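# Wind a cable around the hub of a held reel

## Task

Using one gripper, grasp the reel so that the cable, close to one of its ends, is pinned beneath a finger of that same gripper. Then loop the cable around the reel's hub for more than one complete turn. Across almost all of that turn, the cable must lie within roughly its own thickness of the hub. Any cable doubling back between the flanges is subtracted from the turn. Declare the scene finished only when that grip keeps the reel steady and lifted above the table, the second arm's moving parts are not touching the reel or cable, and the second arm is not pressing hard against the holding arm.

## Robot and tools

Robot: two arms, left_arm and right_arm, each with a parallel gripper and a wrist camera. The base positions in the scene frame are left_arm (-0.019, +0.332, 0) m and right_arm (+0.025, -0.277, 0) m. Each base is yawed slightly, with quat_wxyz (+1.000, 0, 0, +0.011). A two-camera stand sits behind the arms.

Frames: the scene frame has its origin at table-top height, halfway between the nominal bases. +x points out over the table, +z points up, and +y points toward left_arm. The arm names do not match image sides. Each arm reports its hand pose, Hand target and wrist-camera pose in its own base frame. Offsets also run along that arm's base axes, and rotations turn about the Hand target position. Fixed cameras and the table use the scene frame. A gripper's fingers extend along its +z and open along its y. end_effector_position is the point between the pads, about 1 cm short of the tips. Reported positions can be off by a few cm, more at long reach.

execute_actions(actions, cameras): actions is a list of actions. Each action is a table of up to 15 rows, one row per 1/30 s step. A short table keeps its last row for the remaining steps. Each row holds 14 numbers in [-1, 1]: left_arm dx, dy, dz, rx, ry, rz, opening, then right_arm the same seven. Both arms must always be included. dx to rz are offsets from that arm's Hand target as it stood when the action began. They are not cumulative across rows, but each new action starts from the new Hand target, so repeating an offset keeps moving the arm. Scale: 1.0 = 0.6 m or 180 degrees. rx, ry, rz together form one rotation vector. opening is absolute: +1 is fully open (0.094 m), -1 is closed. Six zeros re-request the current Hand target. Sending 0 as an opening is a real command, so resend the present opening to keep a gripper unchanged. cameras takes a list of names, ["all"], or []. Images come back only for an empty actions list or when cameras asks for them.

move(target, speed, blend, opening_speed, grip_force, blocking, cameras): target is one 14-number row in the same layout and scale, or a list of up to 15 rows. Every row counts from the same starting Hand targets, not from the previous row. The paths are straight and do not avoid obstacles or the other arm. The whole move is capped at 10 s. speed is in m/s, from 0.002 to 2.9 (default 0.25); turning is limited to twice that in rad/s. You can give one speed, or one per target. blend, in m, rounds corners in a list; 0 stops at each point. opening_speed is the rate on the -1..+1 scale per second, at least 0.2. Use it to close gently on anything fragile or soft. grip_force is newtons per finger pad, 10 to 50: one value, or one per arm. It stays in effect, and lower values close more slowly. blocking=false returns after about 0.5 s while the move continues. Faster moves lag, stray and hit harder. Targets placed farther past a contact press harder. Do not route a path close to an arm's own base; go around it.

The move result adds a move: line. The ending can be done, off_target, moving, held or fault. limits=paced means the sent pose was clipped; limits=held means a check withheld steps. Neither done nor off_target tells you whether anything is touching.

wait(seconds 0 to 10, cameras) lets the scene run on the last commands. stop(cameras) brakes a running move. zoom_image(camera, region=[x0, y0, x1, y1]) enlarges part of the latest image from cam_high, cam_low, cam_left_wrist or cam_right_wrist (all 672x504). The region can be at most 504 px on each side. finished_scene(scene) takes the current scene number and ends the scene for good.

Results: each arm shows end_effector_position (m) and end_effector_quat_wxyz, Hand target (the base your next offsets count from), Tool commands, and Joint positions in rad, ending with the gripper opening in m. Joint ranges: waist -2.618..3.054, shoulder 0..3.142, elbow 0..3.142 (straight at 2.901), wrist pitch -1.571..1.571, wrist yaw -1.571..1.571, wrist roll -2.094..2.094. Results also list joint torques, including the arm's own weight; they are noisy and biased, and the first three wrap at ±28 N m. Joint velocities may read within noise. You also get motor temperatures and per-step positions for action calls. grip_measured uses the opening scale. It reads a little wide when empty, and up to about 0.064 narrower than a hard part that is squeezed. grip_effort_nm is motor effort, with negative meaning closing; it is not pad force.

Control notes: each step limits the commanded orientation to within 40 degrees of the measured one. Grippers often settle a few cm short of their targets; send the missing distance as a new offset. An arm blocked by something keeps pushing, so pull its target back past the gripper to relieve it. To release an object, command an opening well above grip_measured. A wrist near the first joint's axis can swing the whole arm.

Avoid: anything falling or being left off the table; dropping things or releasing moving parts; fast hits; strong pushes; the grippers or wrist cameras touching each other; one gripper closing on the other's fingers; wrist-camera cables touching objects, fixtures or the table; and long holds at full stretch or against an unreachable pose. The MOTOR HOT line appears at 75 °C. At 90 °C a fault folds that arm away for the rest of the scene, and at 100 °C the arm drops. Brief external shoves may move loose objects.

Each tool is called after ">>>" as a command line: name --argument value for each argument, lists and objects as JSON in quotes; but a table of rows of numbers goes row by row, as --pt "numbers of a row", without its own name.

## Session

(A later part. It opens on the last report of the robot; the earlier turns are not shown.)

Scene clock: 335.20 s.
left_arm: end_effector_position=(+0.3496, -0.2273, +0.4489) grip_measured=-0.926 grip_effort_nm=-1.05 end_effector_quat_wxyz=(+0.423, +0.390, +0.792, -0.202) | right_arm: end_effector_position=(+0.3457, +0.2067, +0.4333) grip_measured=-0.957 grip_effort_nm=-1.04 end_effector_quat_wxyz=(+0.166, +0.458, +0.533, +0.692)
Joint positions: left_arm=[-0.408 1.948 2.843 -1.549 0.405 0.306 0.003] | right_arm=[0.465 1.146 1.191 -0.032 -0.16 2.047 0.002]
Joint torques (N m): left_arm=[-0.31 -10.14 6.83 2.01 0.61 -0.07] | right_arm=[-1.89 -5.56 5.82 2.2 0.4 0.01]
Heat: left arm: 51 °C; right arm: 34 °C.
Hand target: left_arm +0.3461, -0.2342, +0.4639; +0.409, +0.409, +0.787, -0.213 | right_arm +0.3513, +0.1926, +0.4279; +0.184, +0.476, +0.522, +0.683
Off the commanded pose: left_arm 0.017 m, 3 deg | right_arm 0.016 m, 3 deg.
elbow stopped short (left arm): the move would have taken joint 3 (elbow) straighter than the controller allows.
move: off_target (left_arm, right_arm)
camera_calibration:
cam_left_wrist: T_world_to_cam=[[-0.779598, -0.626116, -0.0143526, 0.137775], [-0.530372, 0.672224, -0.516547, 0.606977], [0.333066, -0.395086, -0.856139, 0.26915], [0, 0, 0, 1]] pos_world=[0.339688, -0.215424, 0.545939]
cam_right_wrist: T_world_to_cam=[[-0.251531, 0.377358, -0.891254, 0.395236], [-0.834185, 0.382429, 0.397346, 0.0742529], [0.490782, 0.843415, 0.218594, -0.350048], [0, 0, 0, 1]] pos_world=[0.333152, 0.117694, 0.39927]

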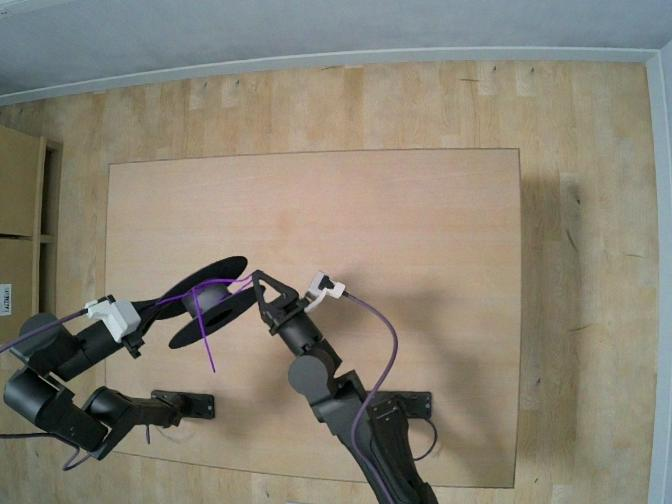

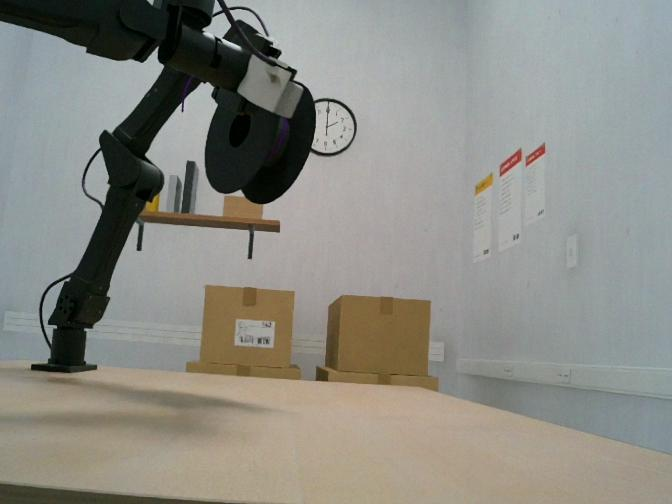

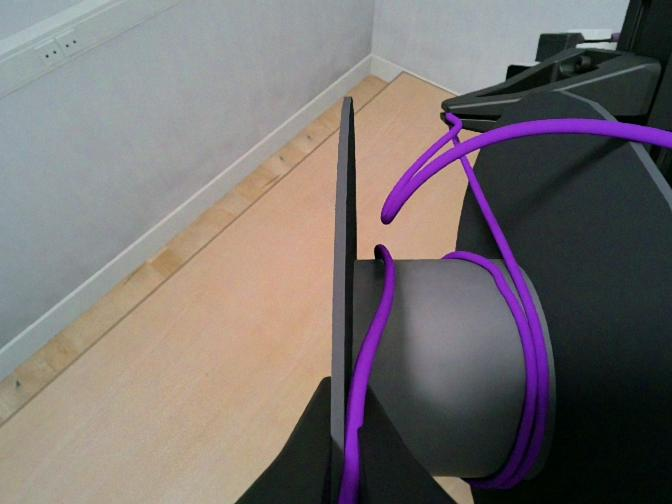

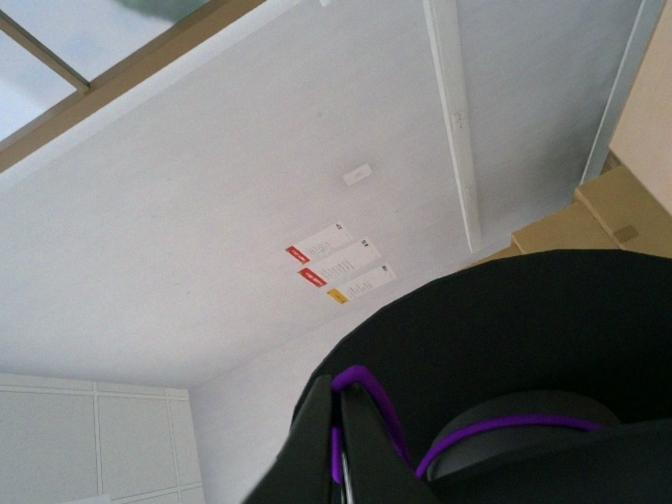

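>>> move --pt "0 0 0 0 0 0 -1 -0.009 0.022 0.012 0 0 0 -1" --pt "0 0 0 0 0 0 -1 -0.009 0.022 0.012 0 0 0 -0.4" --pt "0 0 0 0 0 0 -1 -0.179 -0.084 0.012 0 0 0 -0.2" --speed 0.08 --opening_speed 0.5 --cameras '["all"]'

>>> zoom_image --camera "cam_high" --region '[130, 230, 310, 410]'

>>> zoom_image --camera "cam_low" --region '[140, 0, 340, 260]'

Scene clock: 341.00 s.
left_arm: end_effector_position=(+0.3465, -0.2254, +0.4440) grip_measured=-0.926 grip_effort_nm=-1.05 end_effector_quat_wxyz=(+0.412, +0.390, +0.798, -0.201) | right_arm: end_effector_position=(+0.2427, +0.1437, +0.4448) grip_measured=-0.202 grip_effort_nm=0.11 end_effector_quat_wxyz=(+0.186, +0.467, +0.517, +0.693)
Joint positions: left_arm=[-0.408 1.948 2.843 -1.575 0.402 0.306 0.003] | right_arm=[0.457 0.732 1.092 -0.331 -0.116 2.047 0.037]
Joint torques (N m): left_arm=[-0.36 -10.21 6.8 2.24 0.65 -0.06] | right_arm=[-0.77 -0.4 5.27 2.06 -0.02 0.02]
Heat: left arm: 50 °C; right arm: 34 °C.
Hand target: left_arm +0.3461, -0.2342, +0.4639; +0.409, +0.409, +0.787, -0.213 | right_arm +0.2439, +0.1422, +0.4352; +0.184, +0.476, +0.522, +0.683
Off the commanded pose: left_arm 0.022 m, 3 deg | right_arm 0.010 m, 2 deg.
elbow stopped short (left arm): the move would have taken joint 3 (elbow) straighter than the controller allows.
joint read past its limit (left arm) — joint 4 (wrist pitch), lower limit.
move: off_target (left_arm)
camera_calibration:
cam_left_wrist: T_world_to_cam=[[-0.778308, -0.627869, -0.00405744, 0.131071], [-0.543531, 0.676969, -0.496274, 0.598197], [0.314342, -0.384048, -0.868157, 0.281015], [0, 0, 0, 1]] pos_world=[0.338817, -0.214742, 0.541366]
cam_right_wrist: T_world_to_cam=[[-0.219203, 0.396503, -0.891479, 0.392832], [-0.81898, 0.421843, 0.389, 0.00215944], [0.530304, 0.815373, 0.232259, -0.260618], [0, 0, 0, 1]] pos_world=[0.226085, 0.0558308, 0.409892]

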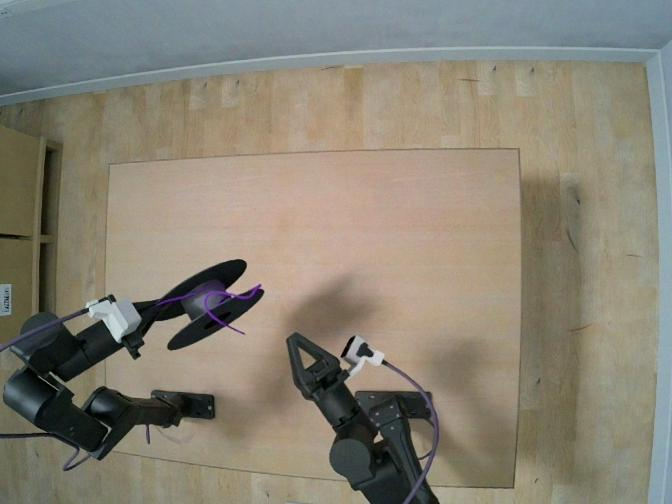

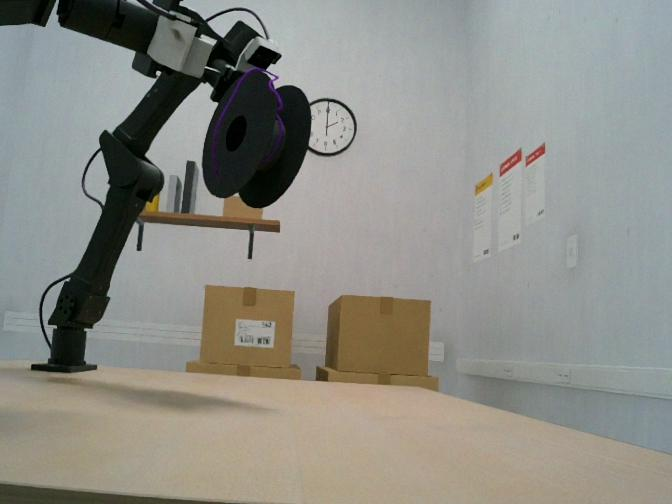

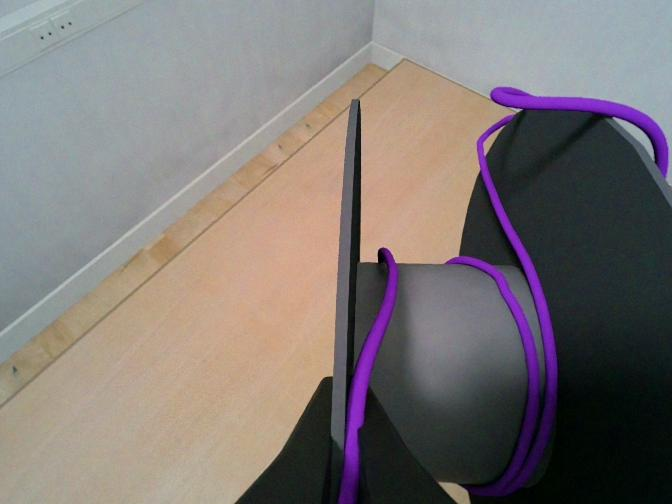

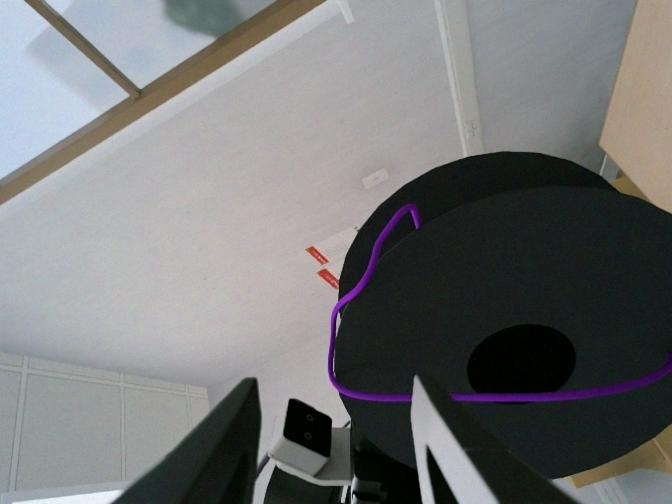

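Scaled by 2.800 from the camera's 672x504 image, which has a finer 960x720 frame.

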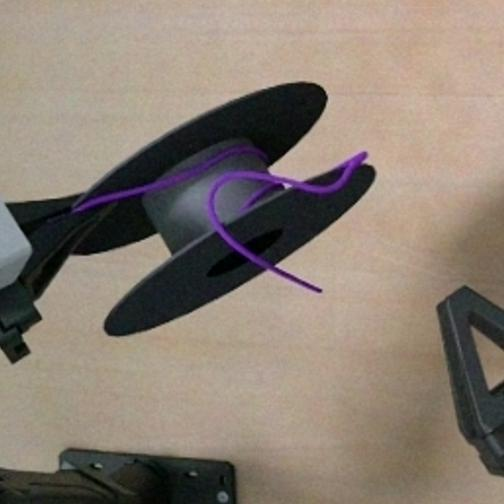

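Scaled by 1.938 from the camera's 672x504 image, which has a finer 960x720 frame.

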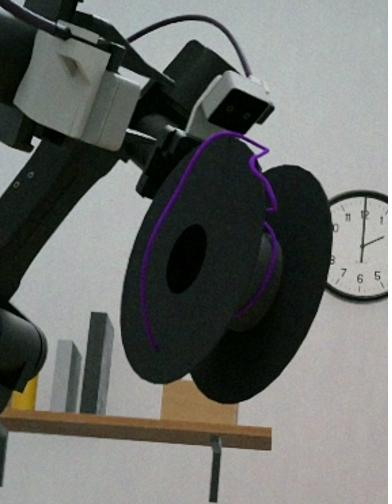

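>>> move --target '[0,0,0,0,0,0,-1,-0.143,0.38,-0.067,-0.546,-0.341,0,-1]' --speed 0.2 --cameras '["cam_high","cam_low","cam_right_wrist"]'

>>> zoom_image --camera "cam_high" --region '[130, 230, 310, 410]'

Scene clock: 347.90 s.
left_arm: end_effector_position=(+0.3465, -0.2254, +0.4440) grip_measured=-0.926 grip_effort_nm=-1.05 end_effector_quat_wxyz=(+0.412, +0.390, +0.798, -0.201) | right_arm: end_effector_position=(+0.1603, +0.3675, +0.3859) grip_measured=-0.986 grip_effort_nm=-0.74 end_effector_quat_wxyz=(+0.671, -0.193, +0.689, +0.193)
Joint positions: left_arm=[-0.408 1.948 2.843 -1.575 0.402 0.306 0.003] | right_arm=[1.542 1.306 1.145 0.117 0.988 0.044 0.001]
Joint torques (N m): left_arm=[-0.32 -10.24 6.82 2.24 0.64 -0.03] | right_arm=[0.64 -5.26 9.26 2.05 0.09 -0.01]
Heat: left arm: 49 °C; right arm: 35 °C.
Hand target: left_arm +0.3461, -0.2342, +0.4639; +0.409, +0.409, +0.787, -0.213 | right_arm +0.1582, +0.3701, +0.3949; +0.674, -0.186, +0.686, +0.201
Off the commanded pose: left_arm 0.022 m, 3 deg | right_arm 0.010 m, 1 deg.
elbow stopped short (left arm): the move would have taken joint 3 (elbow) straighter than the controller allows.
joint read past its limit (left arm) — joint 4 (wrist pitch), lower limit.
move: off_target (left_arm)
camera_calibration:
cam_right_wrist: T_world_to_cam=[[0.530167, -0.847886, -0.00347527, 0.22802], [-0.399669, -0.246287, -0.882954, 0.532278], [0.747788, 0.469502, -0.469447, -0.0226269], [0, 0, 0, 1]] pos_world=[0.108767, 0.335051, 0.460147]
Images, in order (width x height): cam_high 672x504, cam_low 672x504, cam_right_wrist 672x504.

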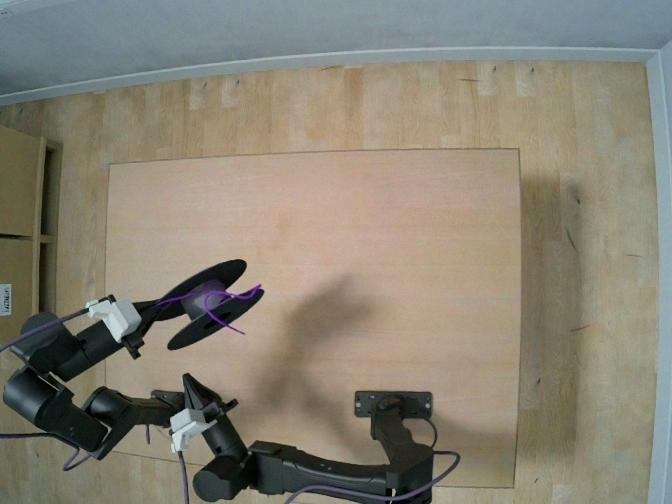

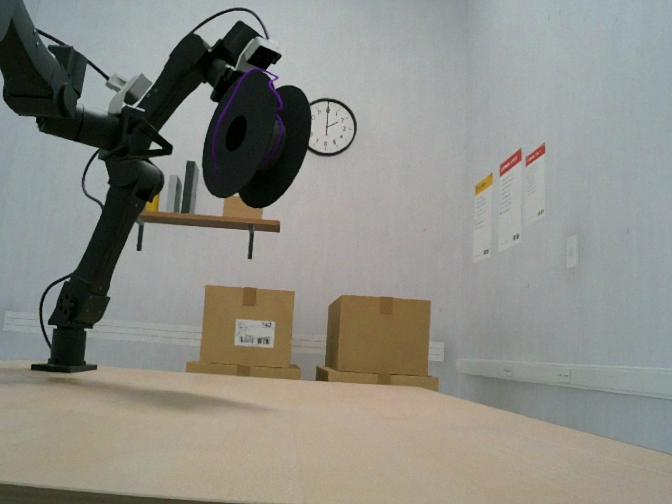

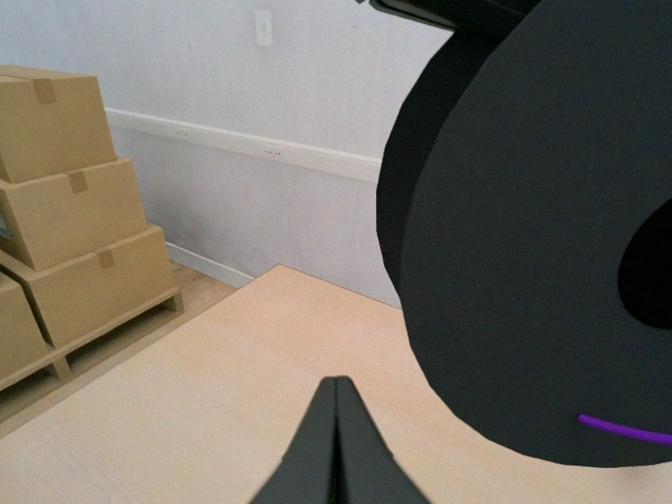

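Scaled by 2.800 from the camera's 672x504 image, which has a finer 960x720 frame.

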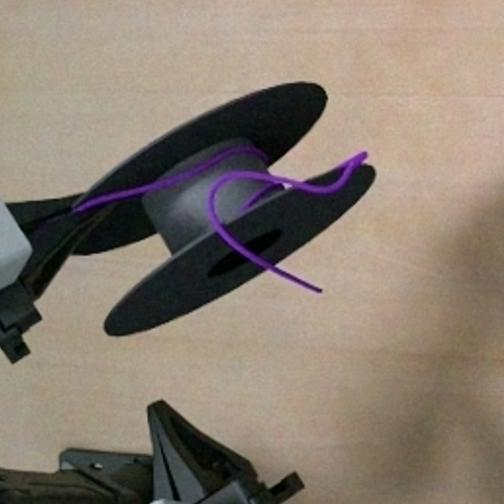

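>>> move --pt "0 0 0 0 0 0 -1 0.03 0.02 0.03 0 0 0 -1" --pt "0 0 0 0 0 0 -1 0.16 -0.188 0.04 0 0 0 -1" --pt "0 0 0 0 0 0 -1 0.29 -0.396 0.0 0 0 0 -1" --speed 0.1 --blend '[0.01,0.03,0]' --cameras '["all"]'

>>> zoom_image --camera "cam_high" --region '[130, 230, 310, 410]'

>>> zoom_image --camera "cam_low" --region '[140, 0, 340, 260]'

Scene clock: 352.90 s.
left_arm: end_effector_position=(+0.3465, -0.2254, +0.4440) grip_measured=-0.926 grip_effort_nm=-1.05 end_effector_quat_wxyz=(+0.412, +0.390, +0.798, -0.201) | right_arm: end_effector_position=(+0.3299, +0.1335, +0.3993) grip_measured=-0.986 grip_effort_nm=-0.74 end_effector_quat_wxyz=(+0.674, -0.184, +0.685, +0.204)
Joint positions: left_arm=[-0.408 1.948 2.843 -1.575 0.402 0.306 0.003] | right_arm=[0.209 0.954 0.983 -0.037 -0.346 0.029 0.001]
Joint torques (N m): left_arm=[-0.31 -10.18 6.84 2.23 0.64 -0.04] | right_arm=[-0.73 -2.29 6.09 2.42 -0.11 -0.08]
Heat: left arm: 49 °C; right arm: 35 °C.
Hand target: left_arm +0.3461, -0.2342, +0.4639; +0.409, +0.409, +0.787, -0.213 | right_arm +0.3321, +0.1326, +0.3950; +0.674, -0.187, +0.685, +0.201
Off the commanded pose: left_arm 0.022 m, 3 deg | right_arm 0.005 m, 0 deg.
elbow stopped short (left arm): the move would have taken joint 3 (elbow) straighter than the controller allows.
joint read past its limit (left arm) — joint 4 (wrist pitch), lower limit.
move: off_target (left_arm)
camera_calibration:
cam_left_wrist: T_world_to_cam=[[-0.778308, -0.627869, -0.00405744, 0.131071], [-0.543531, 0.676969, -0.496274, 0.598197], [0.314342, -0.384048, -0.868157, 0.281015], [0, 0, 0, 1]] pos_world=[0.338817, -0.214742, 0.541366]
cam_right_wrist: T_world_to_cam=[[0.530907, -0.846973, -0.0278296, -0.0509188], [-0.398059, -0.220254, -0.890527, 0.553408], [0.748123, 0.483864, -0.454079, -0.0414954], [0, 0, 0, 1]] pos_world=[0.278366, 0.0988415, 0.472565]

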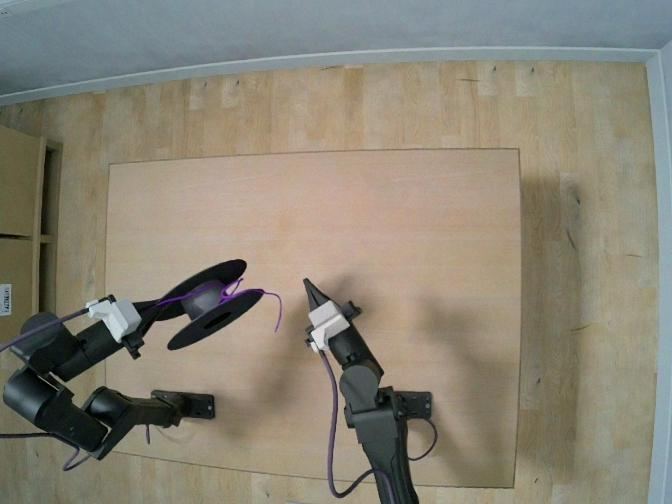

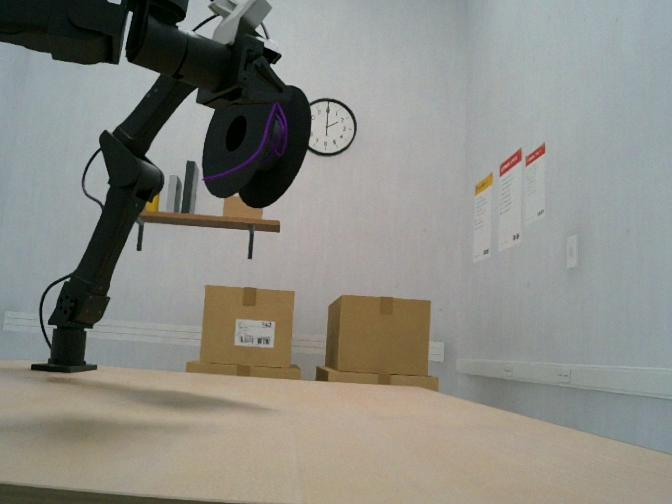

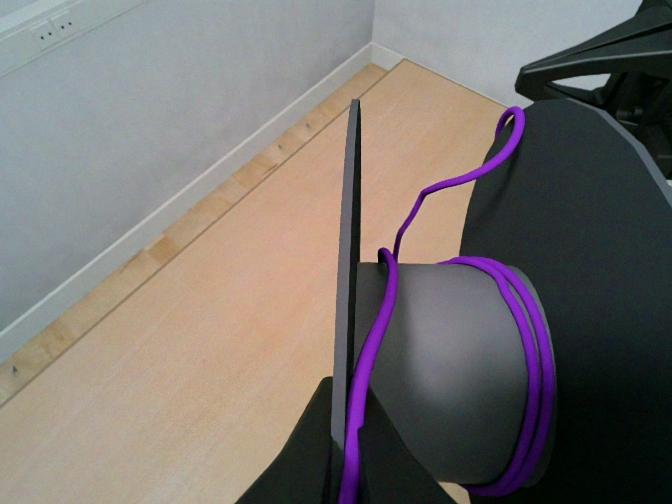

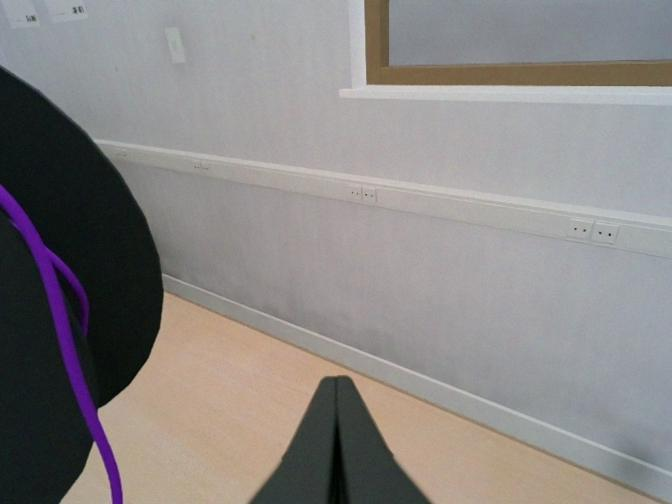

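Scaled by 2.800 from the camera's 672x504 image, which has a finer 960x720 frame.

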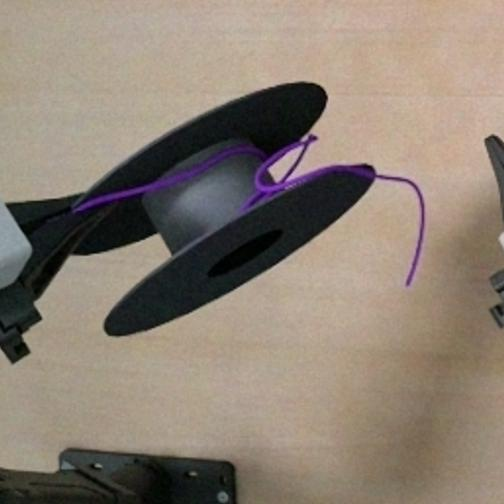

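Scaled by 1.938 from the camera's 672x504 image, which has a finer 960x720 frame.

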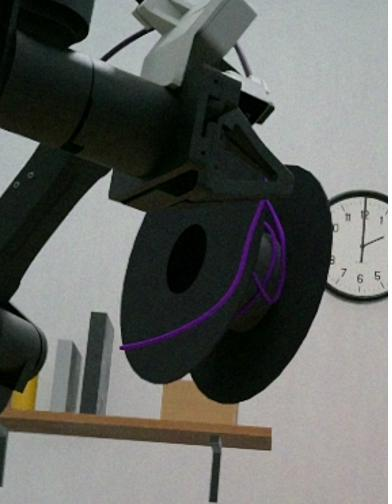

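>>> move --pt "0 0 0 0 0 0 -1 0.06 -0.1 -0.05 0 0 0 -1" --pt "0 0 0 0 0 0 -1 0.14 -0.17 -0.1 0 0 0.35 -1" --speed 0.15 --blend '[0.02,0]' --cameras '["cam_high","cam_right_wrist"]'

>>> zoom_image --camera "cam_right_wrist" --region '[150, 0, 500, 300]'

Scene clock: 358.43 s.
left_arm: end_effector_position=(+0.3465, -0.2254, +0.4440) grip_measured=-0.926 grip_effort_nm=-1.05 end_effector_quat_wxyz=(+0.412, +0.390, +0.798, -0.201) | right_arm: end_effector_position=(+0.4124, +0.0357, +0.3320) grip_measured=-0.986 grip_effort_nm=-0.74 end_effector_quat_wxyz=(+0.574, -0.377, +0.599, +0.412)
Joint positions: left_arm=[-0.408 1.948 2.843 -1.575 0.402 0.306 0.003] | right_arm=[-0.367 1.684 1.277 0.314 -1.551 -0.034 0.001]
Joint torques (N m): left_arm=[-0.28 -10.21 6.8 2.22 0.64 -0.05] | right_arm=[-0.73 -7.98 8.94 1.57 -0.14 -0.17]
Heat: left arm: 49 °C; right arm: 35 °C.
Hand target: left_arm +0.3461, -0.2342, +0.4639; +0.409, +0.409, +0.787, -0.213 | right_arm +0.4161, +0.0306, +0.3349; +0.470, -0.517, +0.487, +0.524
Off the commanded pose: left_arm 0.022 m, 3 deg | right_arm 0.007 m, 27 deg.
elbow stopped short (left arm): the move would have taken joint 3 (elbow) straighter than the controller allows.
joint read past its limit (left arm) — joint 4 (wrist pitch), lower limit.
joint sent to its limit (right arm) — joint 5 (wrist yaw), lower limit. The joint targets are off in orientation, not in position.
move: off_target (left_arm, right_arm)
camera_calibration:
cam_right_wrist: T_world_to_cam=[[0.926711, -0.371558, -0.0561304, -0.350244], [-0.213746, -0.398359, -0.891977, 0.435625], [0.309061, 0.838603, -0.448583, 0.0801602], [0, 0, 0, 1]] pos_world=[0.392913, -0.023823, 0.404867]
Images, in order (width x height): cam_high 672x504, cam_right_wrist 672x504.

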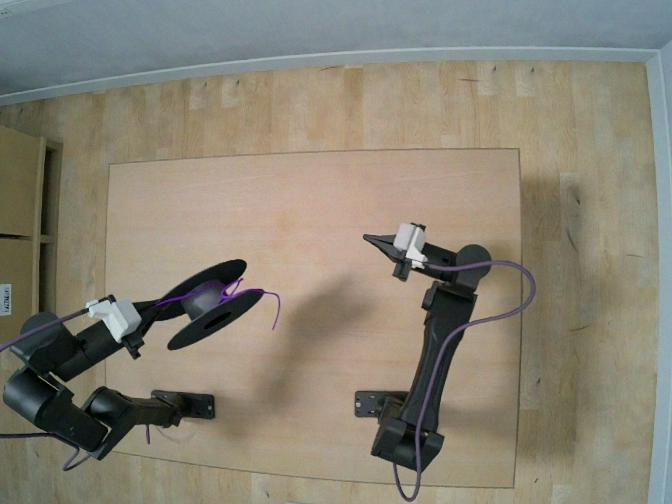

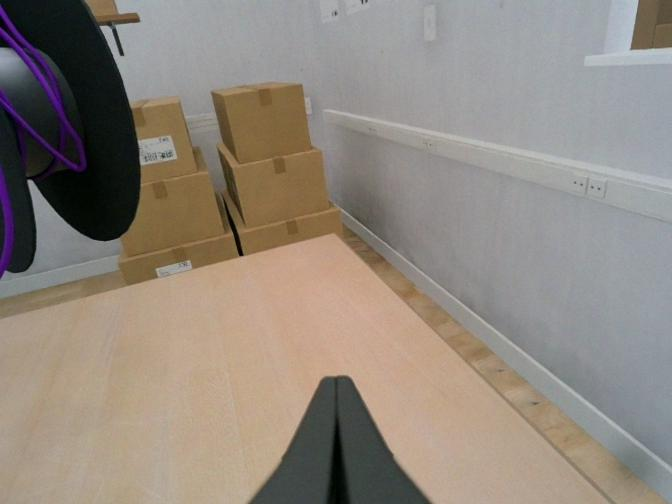

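Scaled by 1.440 from the camera's 672x504 image, which has a finer 960x720 frame.

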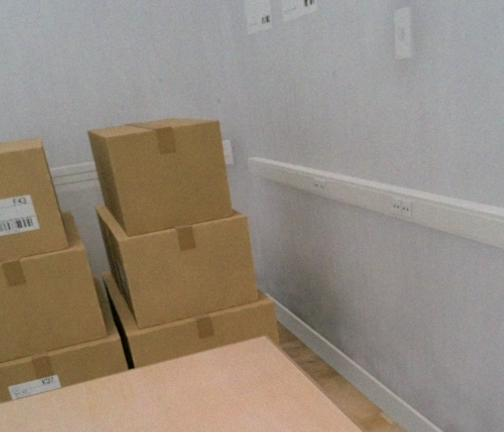

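>>> zoom_image --camera "cam_right_wrist" --region '[0, 0, 160, 280]'

Scaled by 1.800 from the camera's 672x504 image, which has a finer 960x720 frame.

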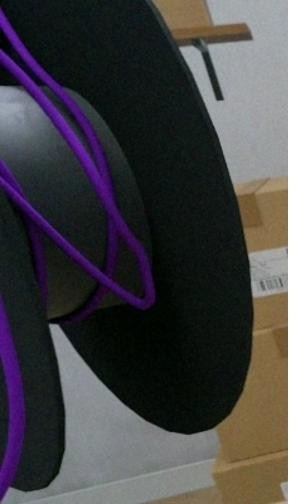

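>>> finished_scene --scene 1

The scene is finished: the task was done.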